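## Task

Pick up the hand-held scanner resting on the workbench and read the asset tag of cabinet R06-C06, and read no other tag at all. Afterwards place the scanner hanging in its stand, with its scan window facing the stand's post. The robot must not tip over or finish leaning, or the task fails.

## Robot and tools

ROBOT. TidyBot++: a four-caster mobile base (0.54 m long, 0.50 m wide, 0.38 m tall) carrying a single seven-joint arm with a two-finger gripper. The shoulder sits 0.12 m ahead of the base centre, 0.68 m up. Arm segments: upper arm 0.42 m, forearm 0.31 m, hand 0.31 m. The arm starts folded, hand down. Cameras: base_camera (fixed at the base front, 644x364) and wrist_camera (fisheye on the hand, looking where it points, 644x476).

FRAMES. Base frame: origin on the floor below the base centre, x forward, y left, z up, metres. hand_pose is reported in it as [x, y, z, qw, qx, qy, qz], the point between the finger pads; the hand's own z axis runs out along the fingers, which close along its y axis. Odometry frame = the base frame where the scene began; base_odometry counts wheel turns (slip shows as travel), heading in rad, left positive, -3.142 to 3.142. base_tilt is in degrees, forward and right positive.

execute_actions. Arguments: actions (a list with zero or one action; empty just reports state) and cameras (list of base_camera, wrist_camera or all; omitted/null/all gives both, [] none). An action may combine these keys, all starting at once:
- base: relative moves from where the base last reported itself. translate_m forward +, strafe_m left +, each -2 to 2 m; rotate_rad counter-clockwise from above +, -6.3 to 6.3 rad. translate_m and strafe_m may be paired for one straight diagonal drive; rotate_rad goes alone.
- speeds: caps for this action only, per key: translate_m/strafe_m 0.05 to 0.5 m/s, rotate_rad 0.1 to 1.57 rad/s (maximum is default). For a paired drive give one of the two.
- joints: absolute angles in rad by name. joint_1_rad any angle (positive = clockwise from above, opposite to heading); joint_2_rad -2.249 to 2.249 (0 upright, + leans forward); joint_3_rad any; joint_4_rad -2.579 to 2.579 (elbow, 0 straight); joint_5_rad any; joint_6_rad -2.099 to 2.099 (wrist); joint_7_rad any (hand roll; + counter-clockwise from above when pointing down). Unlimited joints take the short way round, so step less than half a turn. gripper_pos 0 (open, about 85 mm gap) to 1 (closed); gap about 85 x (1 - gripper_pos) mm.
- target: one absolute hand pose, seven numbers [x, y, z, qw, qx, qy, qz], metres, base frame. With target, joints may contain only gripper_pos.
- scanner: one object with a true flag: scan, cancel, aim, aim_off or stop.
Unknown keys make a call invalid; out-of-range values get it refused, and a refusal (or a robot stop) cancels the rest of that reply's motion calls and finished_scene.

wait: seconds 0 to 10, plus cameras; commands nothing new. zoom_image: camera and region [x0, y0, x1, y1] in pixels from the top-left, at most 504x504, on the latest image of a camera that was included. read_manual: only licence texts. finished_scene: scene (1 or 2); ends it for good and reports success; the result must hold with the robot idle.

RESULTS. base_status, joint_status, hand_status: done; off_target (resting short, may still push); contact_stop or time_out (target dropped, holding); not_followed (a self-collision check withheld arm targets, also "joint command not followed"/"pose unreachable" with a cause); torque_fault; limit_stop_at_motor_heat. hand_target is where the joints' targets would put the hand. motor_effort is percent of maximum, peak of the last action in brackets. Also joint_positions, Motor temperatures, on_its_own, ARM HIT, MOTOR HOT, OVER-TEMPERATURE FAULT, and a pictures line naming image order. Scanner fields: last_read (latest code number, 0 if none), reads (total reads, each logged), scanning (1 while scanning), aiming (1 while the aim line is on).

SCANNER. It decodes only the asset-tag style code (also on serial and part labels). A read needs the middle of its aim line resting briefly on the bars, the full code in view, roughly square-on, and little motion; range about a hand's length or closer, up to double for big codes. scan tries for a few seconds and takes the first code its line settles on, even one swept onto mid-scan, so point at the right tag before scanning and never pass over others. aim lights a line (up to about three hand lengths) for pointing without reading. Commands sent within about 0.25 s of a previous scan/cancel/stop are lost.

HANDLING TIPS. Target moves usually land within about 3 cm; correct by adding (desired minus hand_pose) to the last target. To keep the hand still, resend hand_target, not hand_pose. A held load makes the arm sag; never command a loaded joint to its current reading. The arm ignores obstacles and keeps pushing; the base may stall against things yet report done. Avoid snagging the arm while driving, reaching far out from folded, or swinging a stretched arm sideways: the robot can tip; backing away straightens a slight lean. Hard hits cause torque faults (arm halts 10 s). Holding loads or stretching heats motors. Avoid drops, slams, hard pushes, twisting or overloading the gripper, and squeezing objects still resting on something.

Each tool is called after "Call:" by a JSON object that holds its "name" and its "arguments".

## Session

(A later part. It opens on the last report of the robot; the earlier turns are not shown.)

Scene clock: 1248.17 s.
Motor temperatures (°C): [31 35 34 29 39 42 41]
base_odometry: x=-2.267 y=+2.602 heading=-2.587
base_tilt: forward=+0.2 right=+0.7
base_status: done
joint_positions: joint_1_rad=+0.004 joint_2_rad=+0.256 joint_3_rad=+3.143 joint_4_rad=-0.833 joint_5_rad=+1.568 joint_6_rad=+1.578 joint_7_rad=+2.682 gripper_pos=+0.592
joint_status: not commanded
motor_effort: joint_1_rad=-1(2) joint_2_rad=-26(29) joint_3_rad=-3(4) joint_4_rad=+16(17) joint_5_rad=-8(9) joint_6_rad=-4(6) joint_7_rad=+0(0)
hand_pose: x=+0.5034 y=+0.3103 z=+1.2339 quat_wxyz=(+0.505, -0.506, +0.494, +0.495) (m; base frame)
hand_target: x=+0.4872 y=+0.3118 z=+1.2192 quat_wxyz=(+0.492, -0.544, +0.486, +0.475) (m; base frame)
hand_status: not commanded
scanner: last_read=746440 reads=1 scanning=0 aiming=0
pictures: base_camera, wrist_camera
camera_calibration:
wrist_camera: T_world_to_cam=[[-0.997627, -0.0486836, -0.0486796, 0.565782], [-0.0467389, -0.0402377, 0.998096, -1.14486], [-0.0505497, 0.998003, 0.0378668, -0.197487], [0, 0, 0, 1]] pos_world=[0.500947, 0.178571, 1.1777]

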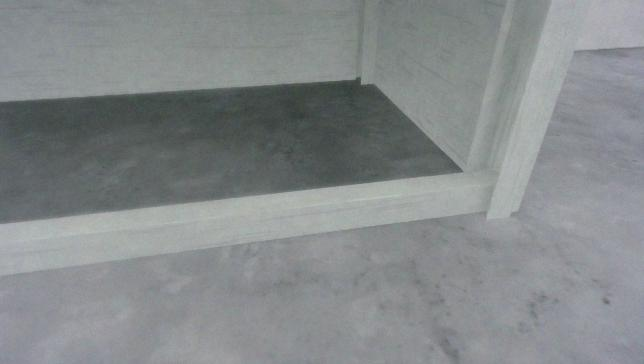

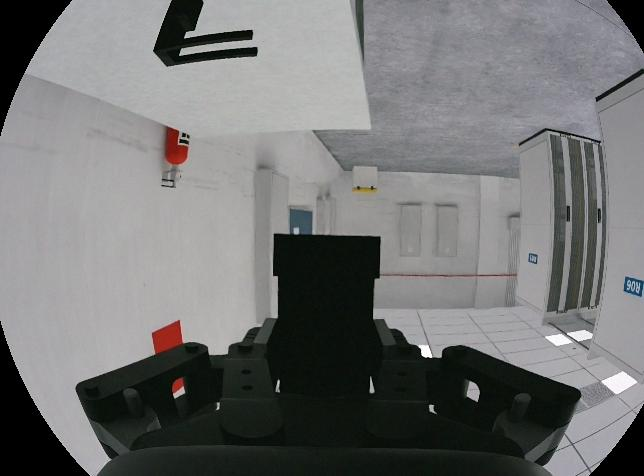

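Call:
{"name": "execute_actions", "arguments": {"actions": [{"joints": {"joint_1_rad": 0.0, "joint_2_rad": 0.17, "joint_3_rad": 3.14, "joint_4_rad": -1.60, "joint_5_rad": 1.61, "joint_6_rad": 1.635, "joint_7_rad": 3.39}}], "cameras": ["base_camera", "wrist_camera"]}}

Call:
{"name": "zoom_image", "arguments": {"camera": "wrist_camera", "region": [60, 40, 360, 260]}}

Scene clock: 1306.23 s.
Motor temperatures (°C): [31 35 34 29 39 42 41]
base_odometry: x=-2.267 y=+2.602 heading=-2.587
base_tilt: forward=+0.3 right=+0.7
base_status: not commanded
joint_positions: joint_1_rad=+0.004 joint_2_rad=+0.189 joint_3_rad=+3.143 joint_4_rad=-1.592 joint_5_rad=+1.569 joint_6_rad=+1.578 joint_7_rad=+3.344 gripper_pos=+0.592
joint_status: all done
motor_effort: joint_1_rad=-1(2) joint_2_rad=-25(28) joint_3_rad=-2(4) joint_4_rad=+18(19) joint_5_rad=-9(11) joint_6_rad=+3(5) joint_7_rad=+0(1)
hand_pose: x=+0.5052 y=+0.3101 z=+1.0298 quat_wxyz=(+0.498, -0.497, +0.501, +0.503) (m; base frame)
hand_target: x=+0.4758 y=+0.3119 z=+1.0261 quat_wxyz=(+0.487, -0.536, +0.475, +0.500) (m; base frame)
hand_status: not commanded
scanner: last_read=746440 reads=1 scanning=0 aiming=0
pictures: base_camera, wrist_camera
camera_calibration:
wrist_camera: T_world_to_cam=[[-0.998718, -0.0473623, -0.0178639, 0.526006], [-0.0157668, -0.0442879, 0.998894, -0.956275], [-0.0481011, 0.997895, 0.0434843, -0.196503], [0, 0, 0, 1]] pos_world=[0.500802, 0.17865, 0.973159]

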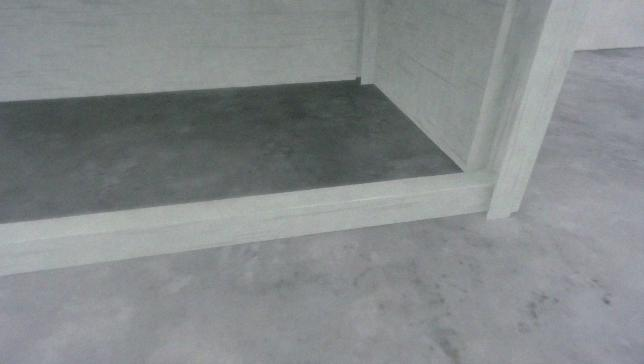

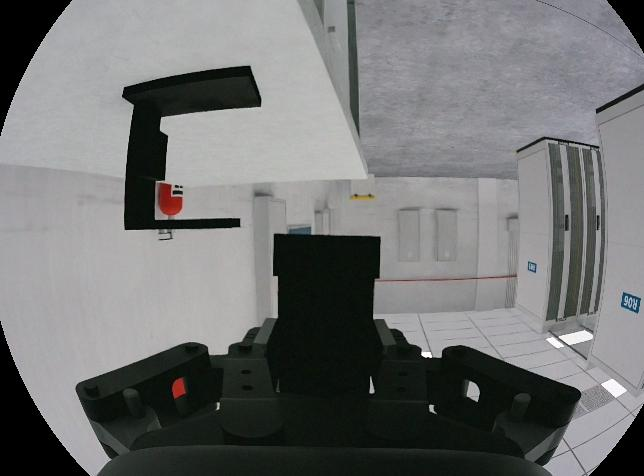

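Scaled by 1.680.

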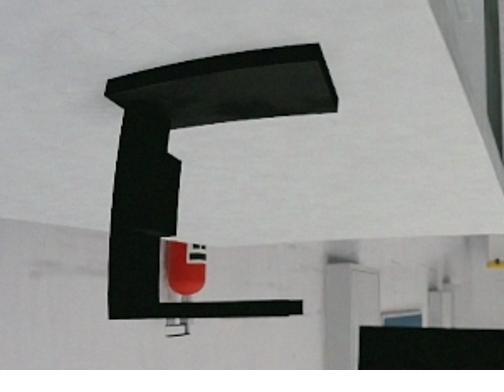

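Call:
{"name": "zoom_image", "arguments": {"camera": "wrist_camera", "region": [200, 210, 460, 460]}}

Scaled by 1.938.

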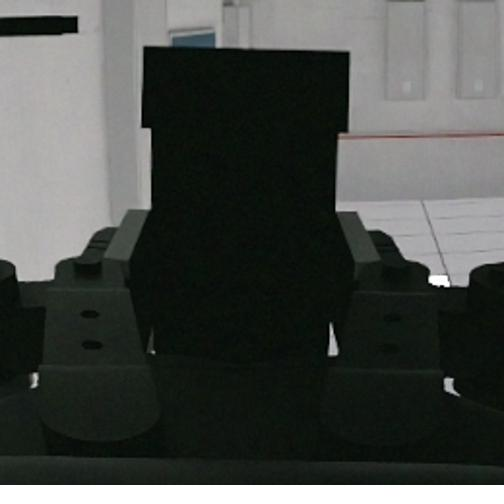

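Call:
{"name": "zoom_image", "arguments": {"camera": "wrist_camera", "region": [260, 225, 400, 335]}}

Scaled by 3.600.

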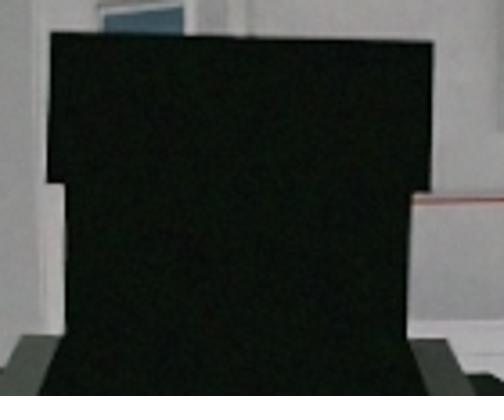

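Call:
{"name": "execute_actions", "arguments": {"actions": [{"base": {"strafe_m": 0.13}, "speeds": {"strafe_m": 0.25}, "joints": {"joint_1_rad": 0.0, "joint_2_rad": 0.095, "joint_3_rad": 3.14, "joint_4_rad": -1.47, "joint_5_rad": 1.755, "joint_6_rad": 1.625, "joint_7_rad": 3.118}}], "cameras": ["wrist_camera"]}}

Call:
{"name": "zoom_image", "arguments": {"camera": "wrist_camera", "region": [60, 20, 360, 280]}}

Scene clock: 1504.57 s.
Motor temperatures (°C): [31 35 34 29 39 42 41]
base_odometry: x=-2.198 y=+2.491 heading=-2.588
base_tilt: forward=+0.2 right=+0.7
base_status: done
joint_positions: joint_1_rad=-0.002 joint_2_rad=+0.101 joint_3_rad=+3.140 joint_4_rad=-1.481 joint_5_rad=+1.705 joint_6_rad=+1.578 joint_7_rad=+3.160 gripper_pos=+0.592
joint_status: all done
motor_effort: joint_1_rad=+0(3) joint_2_rad=-22(27) joint_3_rad=-1(5) joint_4_rad=+18(19) joint_5_rad=-9(11) joint_6_rad=+1(3) joint_7_rad=+0(1)
hand_pose: x=+0.4719 y=+0.3107 z=+1.0548 quat_wxyz=(+0.464, -0.537, +0.527, +0.467) (m; base frame)
hand_target: x=+0.4562 y=+0.3070 z=+1.0452 quat_wxyz=(+0.433, -0.551, +0.536, +0.470) (m; base frame)
hand_status: not commanded
scanner: last_read=746440 reads=1 scanning=0 aiming=0
pictures: wrist_camera
camera_calibration:
wrist_camera: T_world_to_cam=[[-0.997691, -0.063012, -0.0253482, 0.505507], [-0.0311228, 0.0924209, 0.995234, -1.01317], [-0.0603689, 0.993724, -0.0941686, -0.0474461], [0, 0, 0, 1]] pos_world=[0.469942, 0.17264, 1.01669]

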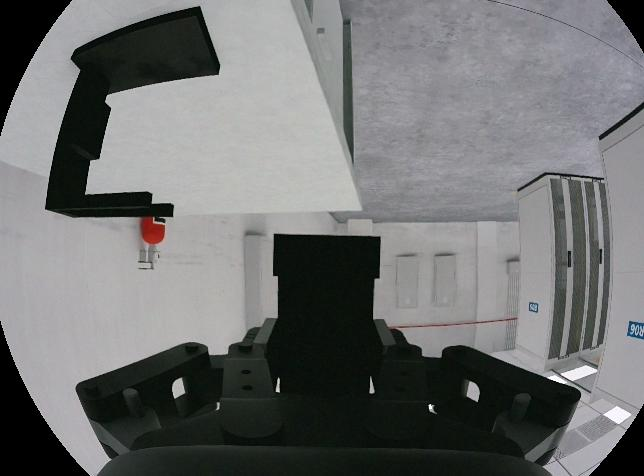

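Scaled by 1.680.

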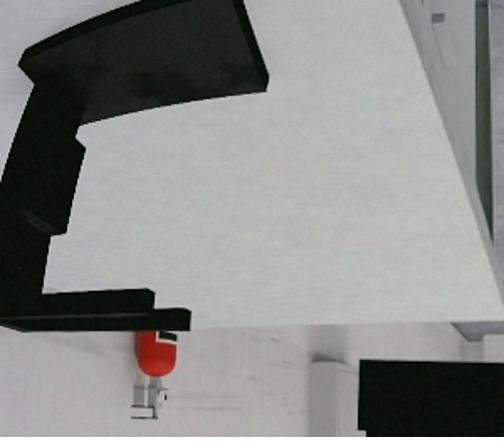

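Call:
{"name": "execute_actions", "arguments": {"actions": [{"base": {"strafe_m": 0.083}, "speeds": {"strafe_m": 0.2}, "joints": {"joint_1_rad": 0.0, "joint_2_rad": 0.142, "joint_3_rad": 3.14, "joint_4_rad": -1.757, "joint_5_rad": 1.755, "joint_6_rad": 1.465, "joint_7_rad": 3.497}}], "cameras": ["wrist_camera"]}}

Call:
{"name": "zoom_image", "arguments": {"camera": "wrist_camera", "region": [0, 100, 300, 360]}}

Scene clock: 1626.23 s.
Motor temperatures (°C): [31 35 33 29 39 42 41]
base_odometry: x=-2.155 y=+2.420 heading=-2.588
base_tilt: forward=+0.3 right=+0.7
base_status: done
joint_positions: joint_1_rad=-0.004 joint_2_rad=+0.135 joint_3_rad=+3.139 joint_4_rad=-1.751 joint_5_rad=+1.711 joint_6_rad=+1.524 joint_7_rad=+3.451 gripper_pos=+0.592
joint_status: all done
motor_effort: joint_1_rad=+0(2) joint_2_rad=-22(24) joint_3_rad=-2(4) joint_4_rad=+16(19) joint_5_rad=-9(10) joint_6_rad=+4(5) joint_7_rad=+0(1)
hand_pose: x=+0.4727 y=+0.3110 z=+0.9551 quat_wxyz=(+0.460, -0.536, +0.535, +0.464) (m; base frame)
hand_target: x=+0.4884 y=+0.3058 z=+0.9325 quat_wxyz=(+0.463, -0.549, +0.549, +0.427) (m; base frame)
hand_status: not commanded
scanner: last_read=746440 reads=1 scanning=0 aiming=0
pictures: wrist_camera
camera_calibration:
wrist_camera: T_world_to_cam=[[-0.998367, -0.0546771, -0.0165158, 0.49302], [-0.0222371, 0.105742, 0.994145, -0.921229], [-0.0526106, 0.992889, -0.106785, -0.0484899], [0, 0, 0, 1]] pos_world=[0.469179, 0.172514, 0.9188]

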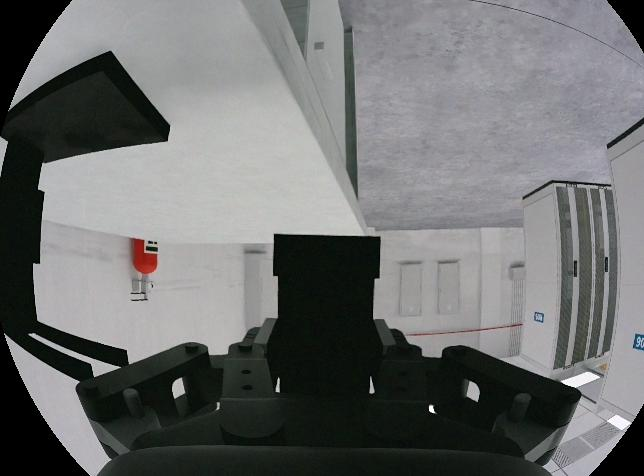

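Scaled by 1.680.

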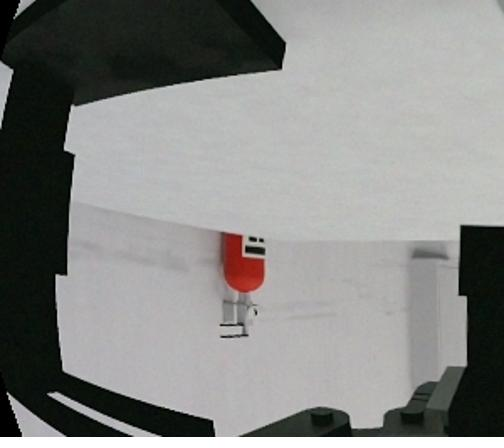

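Call:
{"name": "zoom_image", "arguments": {"camera": "wrist_camera", "region": [0, 300, 160, 420]}}

Call:
{"name": "zoom_image", "arguments": {"camera": "wrist_camera", "region": [0, 30, 200, 180]}}

Scaled by 3.150.

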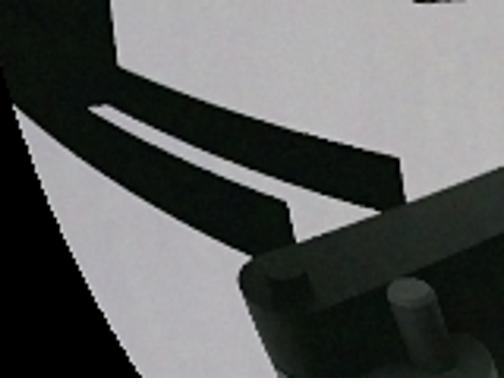

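Scaled by 2.520.

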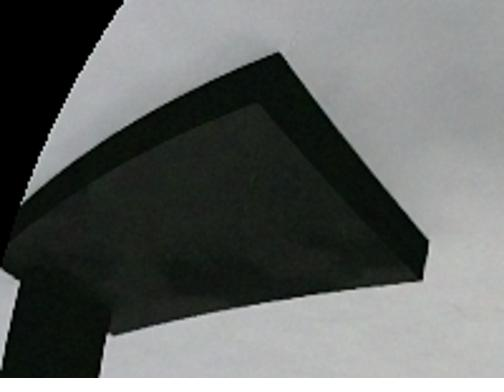

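Call:
{"name": "execute_actions", "arguments": {"actions": [{"base": {"strafe_m": 0.007}, "speeds": {"strafe_m": 0.1}, "joints": {"joint_4_rad": -1.733}}], "cameras": ["wrist_camera"]}}

Call:
{"name": "zoom_image", "arguments": {"camera": "wrist_camera", "region": [0, 300, 160, 420]}}

Scene clock: 1730.17 s.
Motor temperatures (°C): [31 34 33 29 38 42 40]
base_odometry: x=-2.151 y=+2.414 heading=-2.588
base_tilt: forward=+0.2 right=+0.7
base_status: done
joint_positions: joint_1_rad=-0.004 joint_2_rad=+0.135 joint_3_rad=+3.139 joint_4_rad=-1.739 joint_5_rad=+1.711 joint_6_rad=+1.524 joint_7_rad=+3.453 gripper_pos=+0.592
joint_status: all done
motor_effort: joint_1_rad=+0(3) joint_2_rad=-22(24) joint_3_rad=-2(4) joint_4_rad=+17(18) joint_5_rad=-9(9) joint_6_rad=+4(4) joint_7_rad=+0(0)
hand_pose: x=+0.4744 y=+0.3111 z=+0.9588 quat_wxyz=(+0.464, -0.540, +0.531, +0.460) (m; base frame)
hand_target: x=+0.4923 y=+0.3058 z=+0.9400 quat_wxyz=(+0.470, -0.554, +0.543, +0.420) (m; base frame)
hand_status: not commanded
scanner: last_read=746440 reads=1 scanning=0 aiming=0
pictures: wrist_camera
camera_calibration:
wrist_camera: T_world_to_cam=[[-0.998011, -0.0550945, -0.0306314, 0.508319], [-0.0363336, 0.105669, 0.993737, -0.91774], [-0.0515127, 0.992874, -0.107461, -0.0479421], [0, 0, 0, 1]] pos_world=[0.471493, 0.172583, 0.922411]

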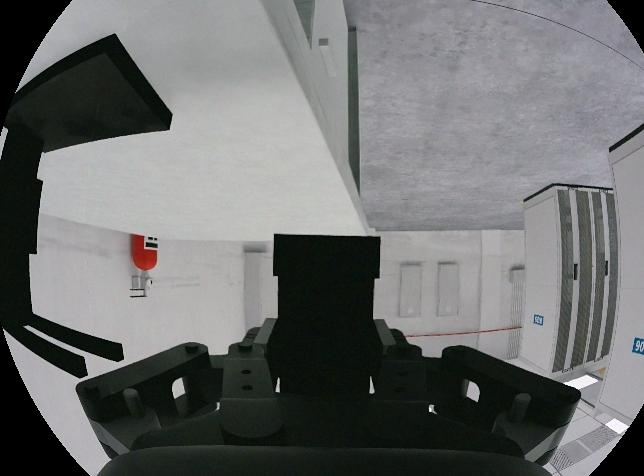

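Scaled by 3.150.

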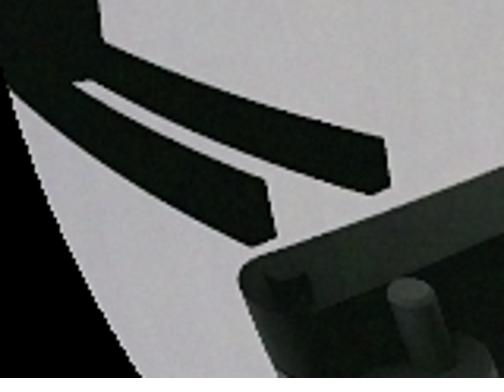

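Call:
{"name": "execute_actions", "arguments": {"actions": [{"base": {"translate_m": 0.07}, "speeds": {"translate_m": 0.2}}], "cameras": ["wrist_camera"]}}

Call:
{"name": "zoom_image", "arguments": {"camera": "wrist_camera", "region": [0, 240, 300, 476]}}

Scene clock: 1790.90 s.
Motor temperatures (°C): [31 34 33 29 38 42 40]
base_odometry: x=-2.211 y=+2.377 heading=-2.588
base_tilt: forward=+0.2 right=+0.6
base_status: done
joint_positions: joint_1_rad=-0.004 joint_2_rad=+0.146 joint_3_rad=+3.139 joint_4_rad=-1.739 joint_5_rad=+1.712 joint_6_rad=+1.521 joint_7_rad=+3.453 gripper_pos=+0.592
joint_status: not commanded
motor_effort: joint_1_rad=+0(2) joint_2_rad=-22(25) joint_3_rad=-2(3) joint_4_rad=+18(19) joint_5_rad=-8(10) joint_6_rad=+4(5) joint_7_rad=+0(0)
hand_pose: x=+0.4782 y=+0.3110 z=+0.9542 quat_wxyz=(+0.461, -0.537, +0.535, +0.462) (m; base frame)
hand_target: x=+0.4923 y=+0.3058 z=+0.9400 quat_wxyz=(+0.470, -0.554, +0.543, +0.420) (m; base frame)
hand_status: not commanded
scanner: last_read=746440 reads=1 scanning=0 aiming=0
pictures: wrist_camera
camera_calibration:
wrist_camera: T_world_to_cam=[[-0.998411, -0.052498, -0.0204699, 0.501665], [-0.0260506, 0.107924, 0.993818, -0.918799], [-0.0499643, 0.992772, -0.10912, -0.0472706], [0, 0, 0, 1]] pos_world=[0.474571, 0.172426, 0.918229]

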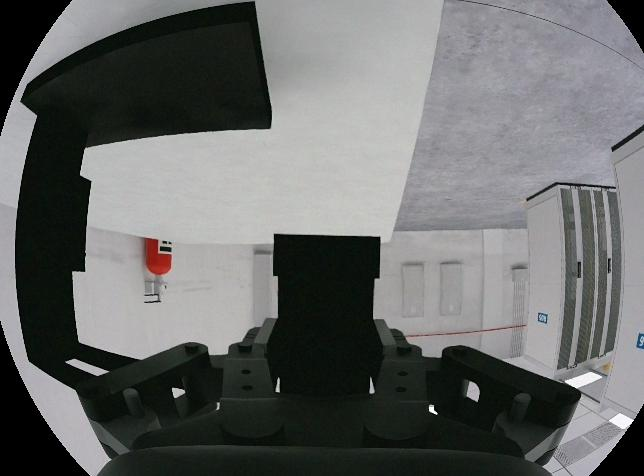

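Scaled by 1.680.

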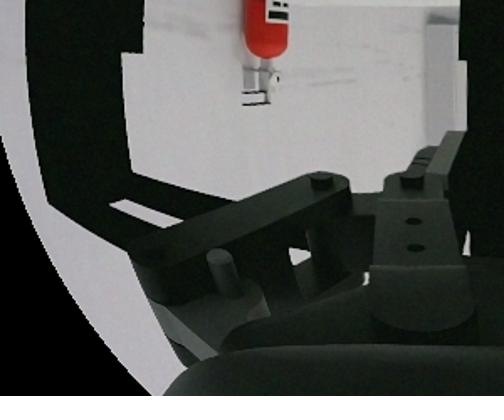

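Call:
{"name": "execute_actions", "arguments": {"actions": [{"joints": {"joint_2_rad": 0.120}}], "cameras": []}}

Scene clock: 1811.80 s.
Motor temperatures (°C): [31 34 33 29 38 42 40]
base_odometry: x=-2.211 y=+2.377 heading=-2.588
base_tilt: forward=+0.2 right=+0.7
base_status: not commanded
joint_positions: joint_1_rad=-0.004 joint_2_rad=+0.142 joint_3_rad=+3.139 joint_4_rad=-1.739 joint_5_rad=+1.717 joint_6_rad=+1.518 joint_7_rad=+3.454 gripper_pos=+0.592
joint_status: all done
motor_effort: joint_1_rad=-1(2) joint_2_rad=-23(26) joint_3_rad=-2(3) joint_4_rad=+17(19) joint_5_rad=-10(11) joint_6_rad=+4(5) joint_7_rad=+0(0)
hand_pose: x=+0.4774 y=+0.3107 z=+0.9540 quat_wxyz=(+0.461, -0.539, +0.535, +0.458) (m; base frame)
hand_target: x=+0.4865 y=+0.3058 z=+0.9481 quat_wxyz=(+0.476, -0.559, +0.538, +0.414) (m; base frame)
hand_status: not commanded
scanner: last_read=746440 reads=1 scanning=0 aiming=0
pictures: none
No camera images: "cameras" was empty.

Call:
{"name": "execute_actions", "arguments": {"actions": [{"joints": {"joint_2_rad": 0.103}}], "cameras": []}}

Scene clock: 1821.87 s.
Motor temperatures (°C): [31 34 33 29 38 42 40]
base_odometry: x=-2.211 y=+2.377 heading=-2.588
base_tilt: forward=+0.2 right=+0.7
base_status: not commanded
joint_positions: joint_1_rad=-0.004 joint_2_rad=+0.136 joint_3_rad=+3.139 joint_4_rad=-1.739 joint_5_rad=+1.724 joint_6_rad=+1.514 joint_7_rad=+3.454 gripper_pos=+0.592
joint_status: all done
motor_effort: joint_1_rad=-1(2) joint_2_rad=-25(26) joint_3_rad=-3(3) joint_4_rad=+18(19) joint_5_rad=-11(11) joint_6_rad=+5(6) joint_7_rad=+0(1)
hand_pose: x=+0.4766 y=+0.3103 z=+0.9537 quat_wxyz=(+0.461, -0.542, +0.536, +0.454) (m; base frame)
hand_target: x=+0.4819 y=+0.3058 z=+0.9543 quat_wxyz=(+0.480, -0.563, +0.534, +0.409) (m; base frame)
hand_status: not commanded
scanner: last_read=746440 reads=1 scanning=0 aiming=0
pictures: none
No camera images: "cameras" was empty.

Call:
{"name": "execute_actions", "arguments": {"actions": [{"joints": {"joint_2_rad": 0.085, "joint_5_rad": 1.69, "joint_6_rad": 1.545}}], "cameras": []}}

Scene clock: 1829.43 s.
Motor temperatures (°C): [31 34 33 29 38 42 40]
base_odometry: x=-2.211 y=+2.377 heading=-2.588
base_tilt: forward=+0.2 right=+0.7
base_status: not commanded
joint_positions: joint_1_rad=-0.003 joint_2_rad=+0.132 joint_3_rad=+3.140 joint_4_rad=-1.743 joint_5_rad=+1.723 joint_6_rad=+1.525 joint_7_rad=+3.454 gripper_pos=+0.592
joint_status: joint_2_rad off_target (ended at +0.132, target +0.085); the others done
motor_effort: joint_1_rad=-2(3) joint_2_rad=-27(29) joint_3_rad=-3(5) joint_4_rad=+20(22) joint_5_rad=-13(16) joint_6_rad=+7(8) joint_7_rad=+1(1)
hand_pose: x=+0.4721 y=+0.3099 z=+0.9556 quat_wxyz=(+0.460, -0.543, +0.533, +0.458) (m; base frame)
hand_target: x=+0.4577 y=+0.3104 z=+0.9860 quat_wxyz=(+0.492, -0.559, +0.498, +0.444) (m; base frame)
hand_status: not commanded
scanner: last_read=746440 reads=1 scanning=0 aiming=0
pictures: none
No camera images: "cameras" was empty.

Call:
{"name": "zoom_image", "arguments": {"camera": "wrist_camera", "region": [0, 0, 300, 250]}}

Call:
{"name": "execute_actions", "arguments": {"actions": [], "cameras": ["wrist_camera"]}}

Call:
{"name": "zoom_image", "arguments": {"camera": "wrist_camera", "region": [0, 240, 300, 476]}}

Scaled by 1.680.

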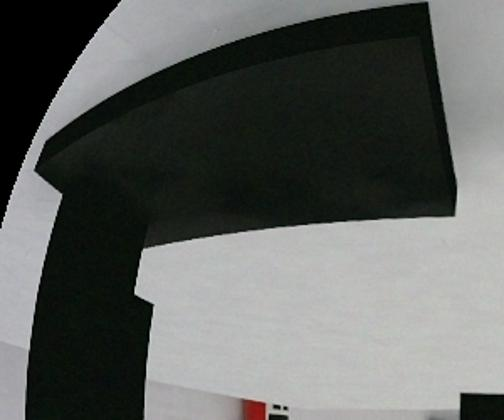

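Scene clock: 1855.03 s.
Motor temperatures (°C): [31 34 33 29 39 42 40]
base_odometry: x=-2.211 y=+2.377 heading=-2.588
base_tilt: forward=+0.2 right=+0.7
base_status: not commanded
joint_positions: joint_1_rad=-0.003 joint_2_rad=+0.132 joint_3_rad=+3.140 joint_4_rad=-1.743 joint_5_rad=+1.723 joint_6_rad=+1.525 joint_7_rad=+3.454 gripper_pos=+0.592
joint_status: joint_2_rad off_target (ended at +0.132, target +0.085); the others done
motor_effort: joint_1_rad=-3(3) joint_2_rad=-28(29) joint_3_rad=-3(5) joint_4_rad=+20(22) joint_5_rad=-13(16) joint_6_rad=+7(8) joint_7_rad=+1(1)
hand_pose: x=+0.4721 y=+0.3099 z=+0.9556 quat_wxyz=(+0.460, -0.543, +0.533, +0.458) (m; base frame)
hand_target: x=+0.4577 y=+0.3104 z=+0.9860 quat_wxyz=(+0.492, -0.559, +0.498, +0.444) (m; base frame)
hand_status: not commanded
scanner: last_read=746440 reads=1 scanning=0 aiming=0
pictures: wrist_camera
camera_calibration:
wrist_camera: T_world_to_cam=[[-0.997859, -0.0580715, -0.0300834, 0.506152], [-0.0366963, 0.116393, 0.992525, -0.91654], [-0.054136, 0.991504, -0.118275, -0.0352251], [0, 0, 0, 1]] pos_world=[0.469527, 0.170998, 0.92075]

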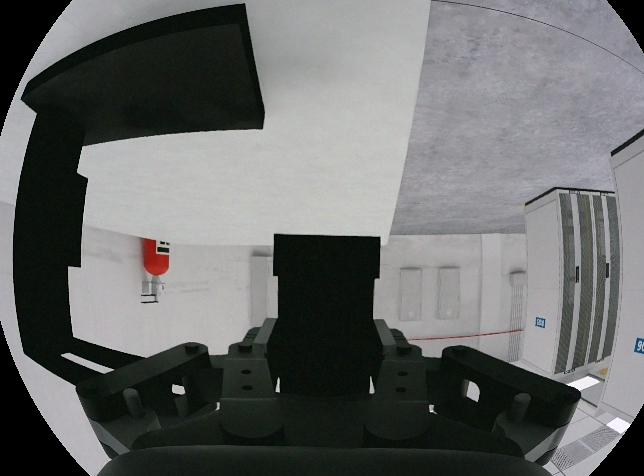

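Scaled by 1.680.

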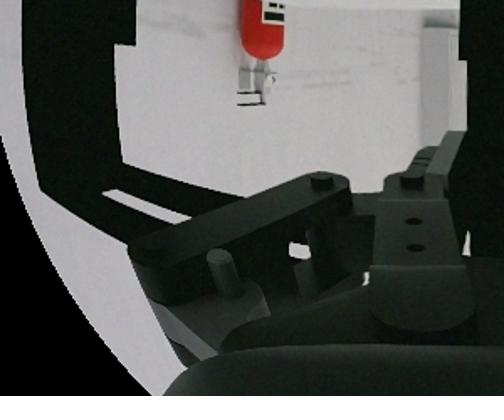

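Call:
{"name": "execute_actions", "arguments": {"actions": [{"joints": {"joint_2_rad": 0.152}}], "cameras": []}}

Scene clock: 1917.97 s.
Motor temperatures (°C): [31 35 33 29 39 42 40]
base_odometry: x=-2.211 y=+2.377 heading=-2.588
base_tilt: forward=+0.3 right=+0.7
base_status: not commanded
joint_positions: joint_1_rad=-0.003 joint_2_rad=+0.139 joint_3_rad=+3.140 joint_4_rad=-1.741 joint_5_rad=+1.723 joint_6_rad=+1.525 joint_7_rad=+3.457 gripper_pos=+0.592
joint_status: all done
motor_effort: joint_1_rad=+0(2) joint_2_rad=-22(28) joint_3_rad=-2(4) joint_4_rad=+17(21) joint_5_rad=-9(13) joint_6_rad=+4(7) joint_7_rad=+0(1)
hand_pose: x=+0.4744 y=+0.3099 z=+0.9536 quat_wxyz=(+0.459, -0.542, +0.533, +0.458) (m; base frame)
hand_target: x=+0.4773 y=+0.3104 z=+0.9626 quat_wxyz=(+0.475, -0.544, +0.514, +0.462) (m; base frame)
hand_status: not commanded
scanner: last_read=746440 reads=1 scanning=0 aiming=0
pictures: none
No camera images: "cameras" was empty.

Call:
{"name": "execute_actions", "arguments": {"actions": [{"base": {"translate_m": 0.045}, "speeds": {"translate_m": 0.1}}], "cameras": ["wrist_camera"]}}

Call:
{"name": "zoom_image", "arguments": {"camera": "wrist_camera", "region": [0, 200, 300, 436]}}

Scene clock: 1925.77 s.
Motor temperatures (°C): [31 35 33 29 39 42 40]
base_odometry: x=-2.249 y=+2.353 heading=-2.587
base_tilt: forward=+0.2 right=+0.7
base_status: done
joint_positions: joint_1_rad=-0.003 joint_2_rad=+0.141 joint_3_rad=+3.138 joint_4_rad=-1.751 joint_5_rad=+1.727 joint_6_rad=+1.560 joint_7_rad=+3.461 gripper_pos=+0.592
joint_status: not commanded
motor_effort: joint_1_rad=-1(4) joint_2_rad=-20(23) joint_3_rad=-2(3) joint_4_rad=+20(22) joint_5_rad=-14(17) joint_6_rad=-2(9) joint_7_rad=+0(1)
hand_pose: x=+0.4621 y=+0.3105 z=+0.9519 quat_wxyz=(+0.449, -0.547, +0.525, +0.472) (m; base frame)
hand_target: x=+0.4773 y=+0.3104 z=+0.9626 quat_wxyz=(+0.475, -0.544, +0.514, +0.462) (m; base frame)
hand_status: not commanded
scanner: last_read=746440 reads=1 scanning=0 aiming=0
pictures: wrist_camera
camera_calibration:
wrist_camera: T_world_to_cam=[[-0.995376, -0.0949168, -0.0147457, 0.491787], [-0.0250959, 0.108794, 0.993748, -0.917433], [-0.0927191, 0.989522, -0.110672, -0.0255754], [0, 0, 0, 1]] pos_world=[0.464118, 0.171797, 0.916118]

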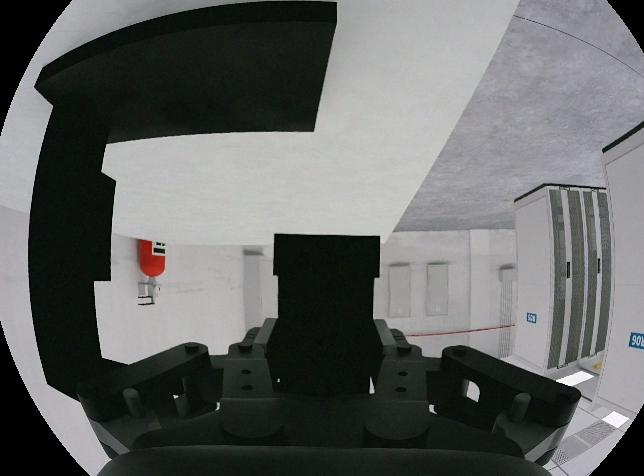

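Scaled by 1.680.

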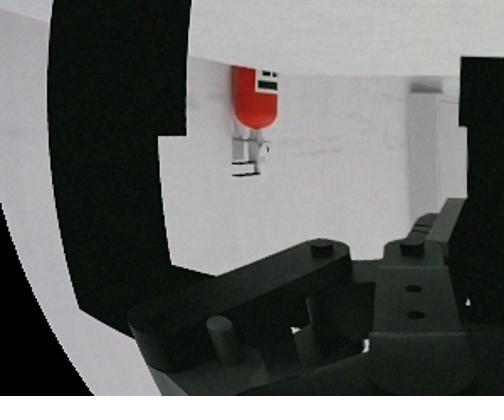

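Call:
{"name": "execute_actions", "arguments": {"actions": [{"base": {"strafe_m": 0.004}, "speeds": {"strafe_m": 0.05}, "joints": {"joint_6_rad": 1.50}}], "cameras": ["wrist_camera"]}}

Scene clock: 2051.50 s.
Motor temperatures (°C): [31 34 33 29 39 41 40]
base_odometry: x=-2.247 y=+2.350 heading=-2.588
base_tilt: forward=+0.2 right=+0.7
base_status: done
joint_positions: joint_1_rad=-0.002 joint_2_rad=+0.139 joint_3_rad=+3.139 joint_4_rad=-1.753 joint_5_rad=+1.727 joint_6_rad=+1.560 joint_7_rad=+3.461 gripper_pos=+0.592
joint_status: all done
motor_effort: joint_1_rad=+0(3) joint_2_rad=-19(21) joint_3_rad=-1(4) joint_4_rad=+21(22) joint_5_rad=-15(17) joint_6_rad=-3(8) joint_7_rad=+0(1)
hand_pose: x=+0.4620 y=+0.3099 z=+0.9517 quat_wxyz=(+0.450, -0.547, +0.526, +0.472) (m; base frame)
hand_target: x=+0.4906 y=+0.3098 z=+0.9584 quat_wxyz=(+0.483, -0.537, +0.528, +0.447) (m; base frame)
hand_status: not commanded
scanner: last_read=746440 reads=1 scanning=0 aiming=0
pictures: wrist_camera
camera_calibration:
wrist_camera: T_world_to_cam=[[-0.99557, -0.0928384, -0.0149073, 0.491316], [-0.0250682, 0.109263, 0.993697, -0.917326], [-0.0906244, 0.989668, -0.111106, -0.0256295], [0, 0, 0, 1]] pos_world=[0.463821, 0.171207, 0.91602]

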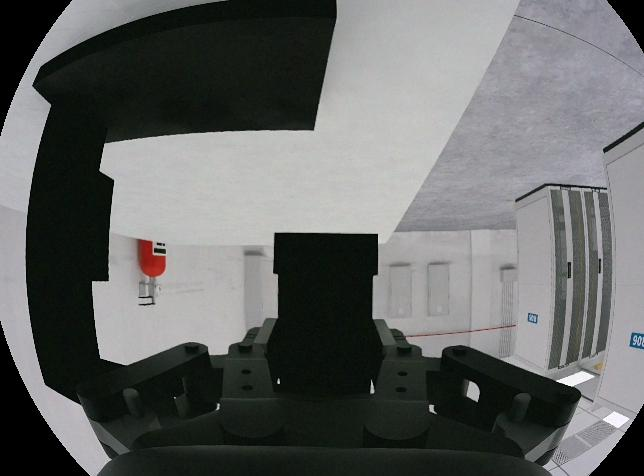

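Call:
{"name": "execute_actions", "arguments": {"actions": [{"base": {"translate_m": 0.008}, "speeds": {"translate_m": 0.05}}], "cameras": ["wrist_camera"]}}

Scene clock: 2072.07 s.
Motor temperatures (°C): [31 34 33 29 39 41 40]
base_odometry: x=-2.253 y=+2.346 heading=-2.587
base_tilt: forward=+0.2 right=+0.7
base_status: done
joint_positions: joint_1_rad=-0.001 joint_2_rad=+0.130 joint_3_rad=+3.137 joint_4_rad=-1.760 joint_5_rad=+1.734 joint_6_rad=+1.567 joint_7_rad=+3.463 gripper_pos=+0.592
joint_status: not commanded
motor_effort: joint_1_rad=+0(3) joint_2_rad=-17(19) joint_3_rad=-1(2) joint_4_rad=+22(24) joint_5_rad=-17(19) joint_6_rad=-6(11) joint_7_rad=-1(1)
hand_pose: x=+0.4551 y=+0.3100 z=+0.9515 quat_wxyz=(+0.446, -0.551, +0.523, +0.472) (m; base frame)
hand_target: x=+0.4906 y=+0.3098 z=+0.9584 quat_wxyz=(+0.483, -0.537, +0.528, +0.447) (m; base frame)
hand_status: not commanded
scanner: last_read=746440 reads=1 scanning=0 aiming=0
pictures: wrist_camera
camera_calibration:
wrist_camera: T_world_to_cam=[[-0.994407, -0.104255, -0.016908, 0.489283], [-0.0287136, 0.1128, 0.993203, -0.916243], [-0.101639, 0.988133, -0.115162, -0.0170196], [0, 0, 0, 1]] pos_world=[0.458508, 0.17118, 0.916328]

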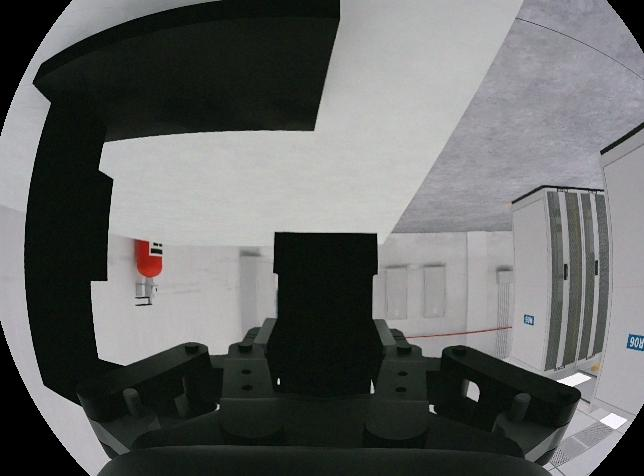

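Call:
{"name": "execute_actions", "arguments": {"actions": [{"base": {"translate_m": -0.02, "strafe_m": -0.008}, "speeds": {"translate_m": 0.1}, "joints": {"joint_2_rad": 0.15, "joint_4_rad": -1.733, "joint_5_rad": 1.68, "joint_6_rad": 1.47}}], "cameras": ["wrist_camera"]}}

Call:
{"name": "zoom_image", "arguments": {"camera": "wrist_camera", "region": [200, 210, 460, 460]}}

Scene clock: 2085.07 s.
Motor temperatures (°C): [31 34 33 29 39 41 40]
base_odometry: x=-2.240 y=+2.363 heading=-2.587
base_tilt: forward=+0.2 right=+0.7
base_status: done
joint_positions: joint_1_rad=-0.002 joint_2_rad=+0.141 joint_3_rad=+3.138 joint_4_rad=-1.742 joint_5_rad=+1.727 joint_6_rad=+1.510 joint_7_rad=+3.463 gripper_pos=+0.592
joint_status: all done
motor_effort: joint_1_rad=+0(4) joint_2_rad=-22(24) joint_3_rad=-2(3) joint_4_rad=+17(21) joint_5_rad=-9(15) joint_6_rad=+4(6) joint_7_rad=+0(1)
hand_pose: x=+0.4786 y=+0.3096 z=+0.9499 quat_wxyz=(+0.461, -0.543, +0.537, +0.452) (m; base frame)
hand_target: x=+0.4999 y=+0.3094 z=+0.9593 quat_wxyz=(+0.491, -0.530, +0.535, +0.438) (m; base frame)
hand_status: not commanded
scanner: last_read=746440 reads=1 scanning=0 aiming=0
pictures: wrist_camera
camera_calibration:
wrist_camera: T_world_to_cam=[[-0.998326, -0.0476084, -0.0328357, 0.512108], [-0.0385638, 0.124876, 0.991423, -0.911271], [-0.0430997, 0.991029, -0.126503, -0.0325673], [0, 0, 0, 1]] pos_world=[0.474705, 0.170452, 0.91615]

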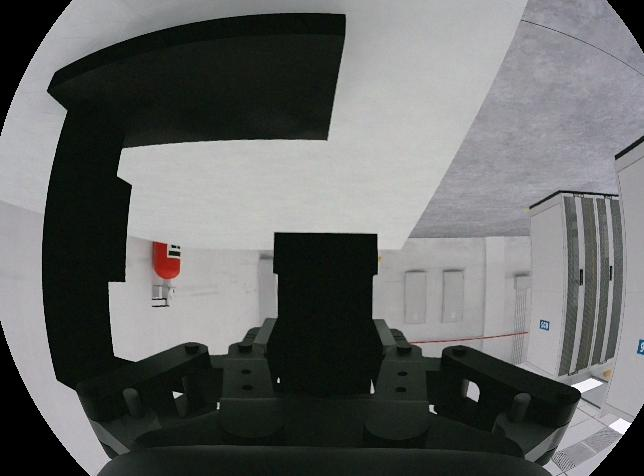

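Scaled by 1.938.

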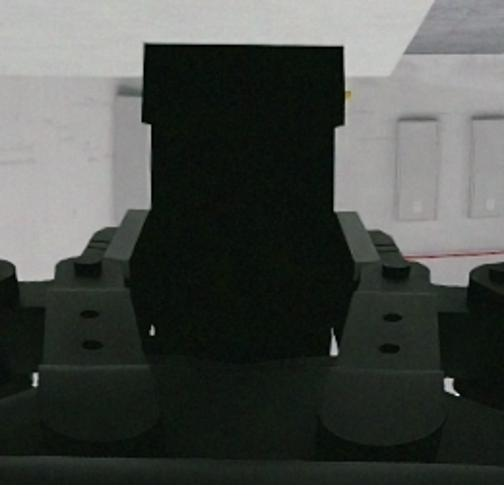

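Call:
{"name": "zoom_image", "arguments": {"camera": "wrist_camera", "region": [60, 310, 290, 430]}}

Scaled by 2.191.

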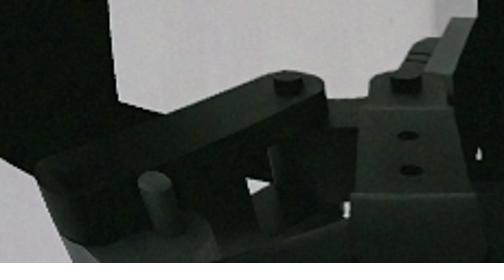

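Call:
{"name": "execute_actions", "arguments": {"actions": [{"joints": {"joint_2_rad": 0.15, "joint_4_rad": -1.733, "joint_5_rad": 1.655, "joint_6_rad": 1.575}}], "cameras": []}}

Scene clock: 2126.73 s.
Motor temperatures (°C): [31 34 33 29 39 41 40]
base_odometry: x=-2.240 y=+2.363 heading=-2.587
base_tilt: forward=+0.2 right=+0.7
base_status: not commanded
joint_positions: joint_1_rad=-0.002 joint_2_rad=+0.146 joint_3_rad=+3.139 joint_4_rad=-1.742 joint_5_rad=+1.722 joint_6_rad=+1.561 joint_7_rad=+3.463 gripper_pos=+0.592
joint_status: all done
motor_effort: joint_1_rad=-1(2) joint_2_rad=-22(26) joint_3_rad=-2(5) joint_4_rad=+17(20) joint_5_rad=-9(13) joint_6_rad=+4(6) joint_7_rad=+0(1)
hand_pose: x=+0.4655 y=+0.3101 z=+0.9544 quat_wxyz=(+0.453, -0.547, +0.523, +0.471) (m; base frame)
hand_target: x=+0.4711 y=+0.3116 z=+0.9765 quat_wxyz=(+0.482, -0.538, +0.500, +0.477) (m; base frame)
hand_status: not commanded
scanner: last_read=746440 reads=1 scanning=0 aiming=0
pictures: none
No camera images: "cameras" was empty.

Call:
{"name": "execute_actions", "arguments": {"actions": [{"joints": {"joint_2_rad": 0.14, "joint_5_rad": 1.655, "joint_6_rad": 1.48}}], "cameras": []}}

Scene clock: 2140.47 s.
Motor temperatures (°C): [31 34 33 29 39 41 40]
base_odometry: x=-2.240 y=+2.363 heading=-2.587
base_tilt: forward=+0.2 right=+0.7
base_status: not commanded
joint_positions: joint_1_rad=-0.001 joint_2_rad=+0.143 joint_3_rad=+3.139 joint_4_rad=-1.742 joint_5_rad=+1.722 joint_6_rad=+1.502 joint_7_rad=+3.463 gripper_pos=+0.592
joint_status: all done
motor_effort: joint_1_rad=-1(2) joint_2_rad=-21(23) joint_3_rad=-2(4) joint_4_rad=+18(18) joint_5_rad=-10(11) joint_6_rad=+2(5) joint_7_rad=+0(0)
hand_pose: x=+0.4826 y=+0.3092 z=+0.9498 quat_wxyz=(+0.464, -0.539, +0.540, +0.450) (m; base frame)
hand_target: x=+0.4964 y=+0.3104 z=+0.9713 quat_wxyz=(+0.500, -0.526, +0.526, +0.443) (m; base frame)
hand_status: not commanded
scanner: last_read=746440 reads=1 scanning=0 aiming=0
pictures: none
No camera images: "cameras" was empty.

Call:
{"name": "execute_actions", "arguments": {"actions": [{"joints": {"joint_2_rad": 0.118, "joint_6_rad": 1.543}}], "cameras": ["wrist_camera"]}}

Call:
{"name": "zoom_image", "arguments": {"camera": "wrist_camera", "region": [0, 240, 300, 476]}}

Scene clock: 2147.27 s.
Motor temperatures (°C): [31 34 33 29 39 41 40]
base_odometry: x=-2.240 y=+2.363 heading=-2.587
base_tilt: forward=+0.2 right=+0.6
base_status: not commanded
joint_positions: joint_1_rad=-0.001 joint_2_rad=+0.135 joint_3_rad=+3.139 joint_4_rad=-1.742 joint_5_rad=+1.722 joint_6_rad=+1.511 joint_7_rad=+3.463 gripper_pos=+0.592
joint_status: all done
motor_effort: joint_1_rad=+0(2) joint_2_rad=-23(25) joint_3_rad=-3(3) joint_4_rad=+18(19) joint_5_rad=-10(11) joint_6_rad=+4(4) joint_7_rad=+0(0)
hand_pose: x=+0.4775 y=+0.3093 z=+0.9537 quat_wxyz=(+0.465, -0.543, +0.535, +0.451) (m; base frame)
hand_target: x=+0.4711 y=+0.3115 z=+0.9849 quat_wxyz=(+0.496, -0.541, +0.502, +0.458) (m; base frame)
hand_status: not commanded
scanner: last_read=746440 reads=1 scanning=0 aiming=0
pictures: wrist_camera
camera_calibration:
wrist_camera: T_world_to_cam=[[-0.998171, -0.0454511, -0.039868, 0.517109], [-0.0451015, 0.120636, 0.991672, -0.910865], [-0.0402631, 0.991656, -0.122465, -0.0372743], [0, 0, 0, 1]] pos_world=[0.473581, 0.17035, 0.91933]

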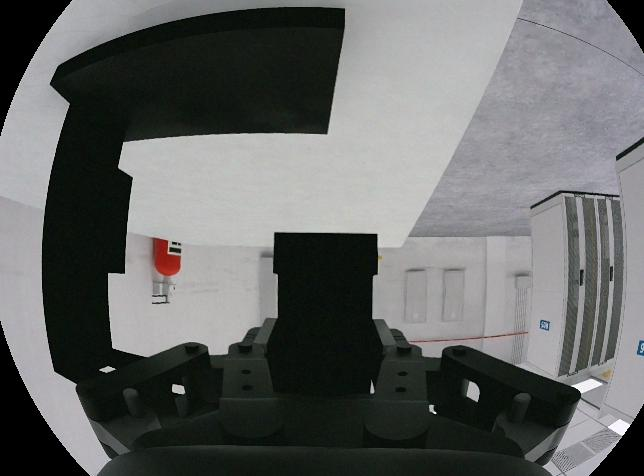

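Scaled by 1.680.

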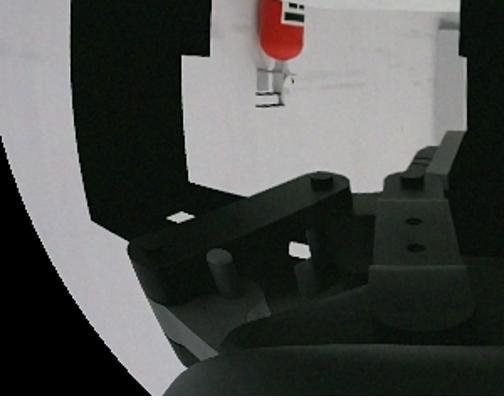

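Call:
{"name": "execute_actions", "arguments": {"actions": [{"base": {"translate_m": 0.015}, "speeds": {"translate_m": 0.05}}], "cameras": ["wrist_camera"]}}

Scene clock: 2161.83 s.
Motor temperatures (°C): [31 34 33 29 39 41 40]
base_odometry: x=-2.253 y=+2.356 heading=-2.587
base_tilt: forward=+0.2 right=+0.8
base_status: done
joint_positions: joint_1_rad=+0.000 joint_2_rad=+0.131 joint_3_rad=+3.139 joint_4_rad=-1.752 joint_5_rad=+1.722 joint_6_rad=+1.532 joint_7_rad=+3.463 gripper_pos=+0.592
joint_status: not commanded
motor_effort: joint_1_rad=-2(3) joint_2_rad=-22(24) joint_3_rad=-3(5) joint_4_rad=+20(23) joint_5_rad=-15(17) joint_6_rad=+1(5) joint_7_rad=+0(1)
hand_pose: x=+0.4690 y=+0.3094 z=+0.9540 quat_wxyz=(+0.460, -0.544, +0.531, +0.460) (m; base frame)
hand_target: x=+0.4711 y=+0.3115 z=+0.9849 quat_wxyz=(+0.496, -0.541, +0.502, +0.458) (m; base frame)
hand_status: not commanded
scanner: last_read=746440 reads=1 scanning=0 aiming=0
pictures: wrist_camera
camera_calibration:
wrist_camera: T_world_to_cam=[[-0.997449, -0.0641811, -0.0312413, 0.505862], [-0.0384166, 0.113795, 0.992761, -0.913662], [-0.0601614, 0.991429, -0.115971, -0.0343829], [0, 0, 0, 1]] pos_world=[0.467403, 0.170525, 0.918864]

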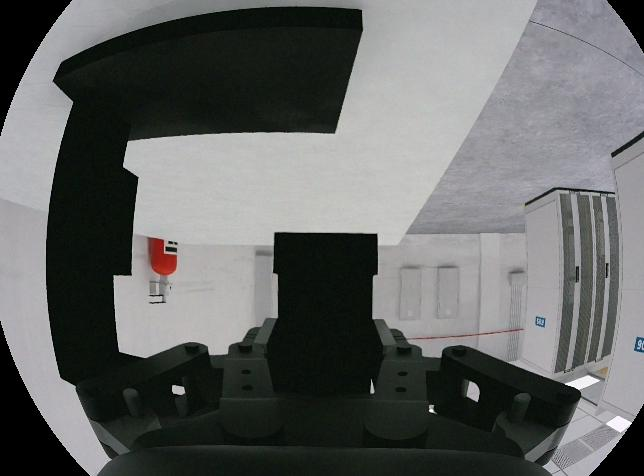

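Call:
{"name": "execute_actions", "arguments": {"actions": [{"base": {"translate_m": -0.008, "strafe_m": -0.003}, "speeds": {"translate_m": 0.1}, "joints": {"joint_2_rad": 0.13, "joint_4_rad": -1.733, "joint_6_rad": 1.52}}], "cameras": []}}

Call:
{"name": "execute_actions", "arguments": {"actions": [{"base": {"translate_m": 0.018}, "speeds": {"translate_m": 0.06}}], "cameras": ["wrist_camera"]}}

Scene clock: 2192.47 s.
Motor temperatures (°C): [31 34 33 29 39 41 40]
base_odometry: x=-2.248 y=+2.362 heading=-2.587
base_tilt: forward=+0.2 right=+0.7
base_status: done
joint_positions: joint_1_rad=+0.000 joint_2_rad=+0.136 joint_3_rad=+3.139 joint_4_rad=-1.745 joint_5_rad=+1.718 joint_6_rad=+1.526 joint_7_rad=+3.463 gripper_pos=+0.592
joint_status: all done
motor_effort: joint_1_rad=-1(3) joint_2_rad=-23(25) joint_3_rad=-2(4) joint_4_rad=+18(20) joint_5_rad=-10(13) joint_6_rad=+4(5) joint_7_rad=+0(0)
hand_pose: x=+0.4738 y=+0.3095 z=+0.9548 quat_wxyz=(+0.462, -0.542, +0.532, +0.458) (m; base frame)
hand_target: x=+0.4816 y=+0.3113 z=+0.9786 quat_wxyz=(+0.496, -0.534, +0.512, +0.454) (m; base frame)
hand_status: not commanded
scanner: last_read=746440 reads=1 scanning=0 aiming=0
pictures: none
No camera images: "cameras" was empty.

Scene clock: 2193.30 s.
Motor temperatures (°C): [31 34 33 29 39 41 40]
base_odometry: x=-2.263 y=+2.353 heading=-2.588
base_tilt: forward=+0.2 right=+0.7
base_status: done
joint_positions: joint_1_rad=-0.001 joint_2_rad=+0.137 joint_3_rad=+3.139 joint_4_rad=-1.743 joint_5_rad=+1.718 joint_6_rad=+1.526 joint_7_rad=+3.463 gripper_pos=+0.592
joint_status: not commanded
motor_effort: joint_1_rad=-1(2) joint_2_rad=-23(25) joint_3_rad=-2(3) joint_4_rad=+18(21) joint_5_rad=-10(14) joint_6_rad=+4(5) joint_7_rad=+0(0)
hand_pose: x=+0.4743 y=+0.3095 z=+0.9548 quat_wxyz=(+0.463, -0.542, +0.531, +0.458) (m; base frame)
hand_target: x=+0.4816 y=+0.3113 z=+0.9786 quat_wxyz=(+0.496, -0.534, +0.512, +0.454) (m; base frame)
hand_status: not commanded
scanner: last_read=746440 reads=1 scanning=0 aiming=0
pictures: wrist_camera
camera_calibration:
wrist_camera: T_world_to_cam=[[-0.997786, -0.057055, -0.0341845, 0.511934], [-0.0404314, 0.112195, 0.992863, -0.912884], [-0.0528125, 0.992047, -0.114254, -0.0394384], [0, 0, 0, 1]] pos_world=[0.471808, 0.170754, 0.919363]

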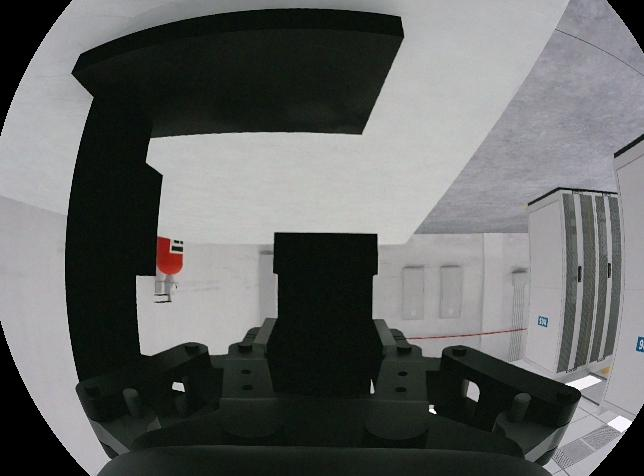

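Call:
{"name": "execute_actions", "arguments": {"actions": [{"base": {"translate_m": 0.019}, "speeds": {"translate_m": 0.06}}], "cameras": ["wrist_camera"]}}

Call:
{"name": "zoom_image", "arguments": {"camera": "wrist_camera", "region": [60, 120, 300, 420]}}

Scene clock: 2201.60 s.
Motor temperatures (°C): [31 34 33 29 39 41 40]
base_odometry: x=-2.280 y=+2.343 heading=-2.588
base_tilt: forward=+0.3 right=+0.7
base_status: done
joint_positions: joint_1_rad=-0.001 joint_2_rad=+0.137 joint_3_rad=+3.139 joint_4_rad=-1.744 joint_5_rad=+1.718 joint_6_rad=+1.526 joint_7_rad=+3.463 gripper_pos=+0.592
joint_status: not commanded
motor_effort: joint_1_rad=-1(2) joint_2_rad=-22(25) joint_3_rad=-2(3) joint_4_rad=+18(22) joint_5_rad=-9(14) joint_6_rad=+4(5) joint_7_rad=+0(1)
hand_pose: x=+0.4742 y=+0.3095 z=+0.9547 quat_wxyz=(+0.462, -0.542, +0.532, +0.458) (m; base frame)
hand_target: x=+0.4816 y=+0.3113 z=+0.9786 quat_wxyz=(+0.496, -0.534, +0.512, +0.454) (m; base frame)
hand_status: not commanded
scanner: last_read=746440 reads=1 scanning=0 aiming=0
pictures: wrist_camera
camera_calibration:
wrist_camera: T_world_to_cam=[[-0.997796, -0.0571032, -0.0338038, 0.511445], [-0.040058, 0.112195, 0.992878, -0.912979], [-0.052904, 0.992044, -0.114235, -0.0394483], [0, 0, 0, 1]] pos_world=[0.471659, 0.170771, 0.91926]

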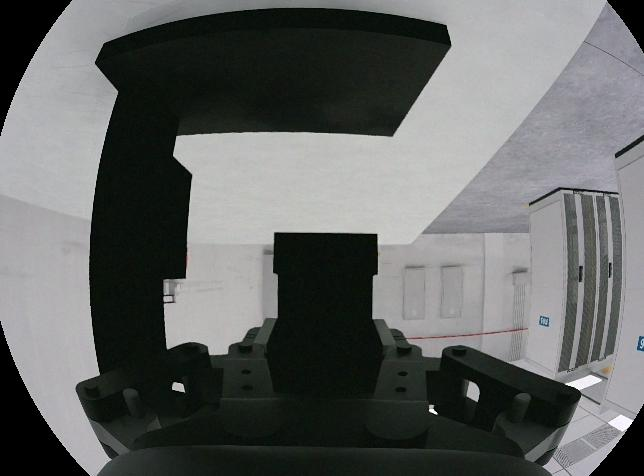

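Scaled by 1.680.

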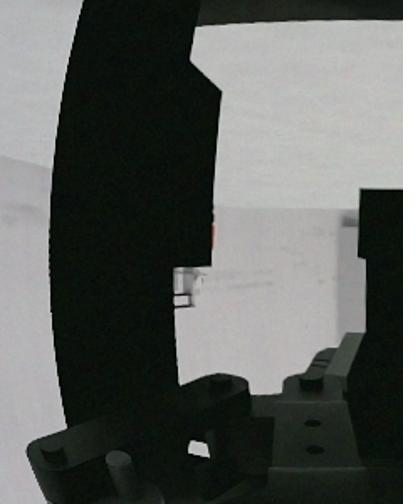

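Call:
{"name": "execute_actions", "arguments": {"actions": [], "cameras": ["wrist_camera","base_camera"]}}

Scene clock: 2246.03 s.
Motor temperatures (°C): [31 34 33 29 39 41 40]
base_odometry: x=-2.280 y=+2.343 heading=-2.588
base_tilt: forward=+0.2 right=+0.7
base_status: done
joint_positions: joint_1_rad=-0.001 joint_2_rad=+0.137 joint_3_rad=+3.139 joint_4_rad=-1.744 joint_5_rad=+1.718 joint_6_rad=+1.526 joint_7_rad=+3.463 gripper_pos=+0.592
joint_status: not commanded
motor_effort: joint_1_rad=+0(2) joint_2_rad=-23(25) joint_3_rad=-2(3) joint_4_rad=+18(22) joint_5_rad=-9(14) joint_6_rad=+4(5) joint_7_rad=+0(1)
hand_pose: x=+0.4742 y=+0.3095 z=+0.9547 quat_wxyz=(+0.462, -0.542, +0.532, +0.458) (m; base frame)
hand_target: x=+0.4816 y=+0.3113 z=+0.9786 quat_wxyz=(+0.496, -0.534, +0.512, +0.454) (m; base frame)
hand_status: not commanded
scanner: last_read=746440 reads=1 scanning=0 aiming=0
pictures: base_camera, wrist_camera
camera_calibration:
wrist_camera: T_world_to_cam=[[-0.997796, -0.0571036, -0.0338038, 0.511446], [-0.0400581, 0.112195, 0.992878, -0.912979], [-0.0529043, 0.992044, -0.114235, -0.0394481], [0, 0, 0, 1]] pos_world=[0.471659, 0.170771, 0.91926]

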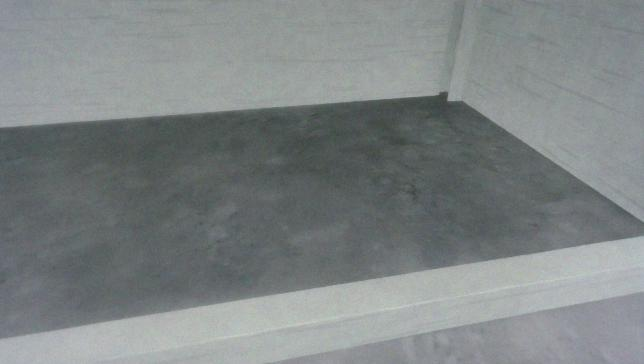

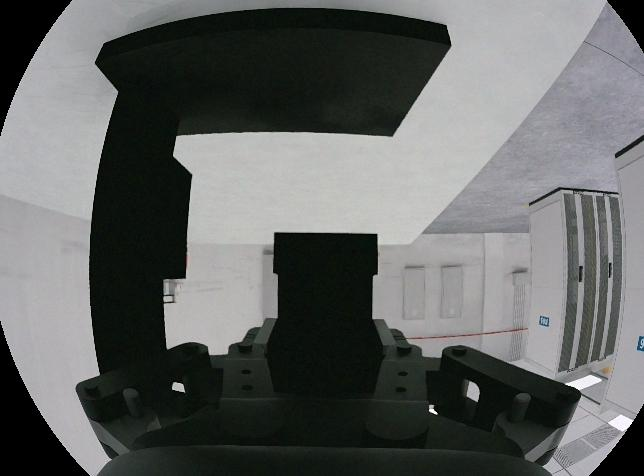

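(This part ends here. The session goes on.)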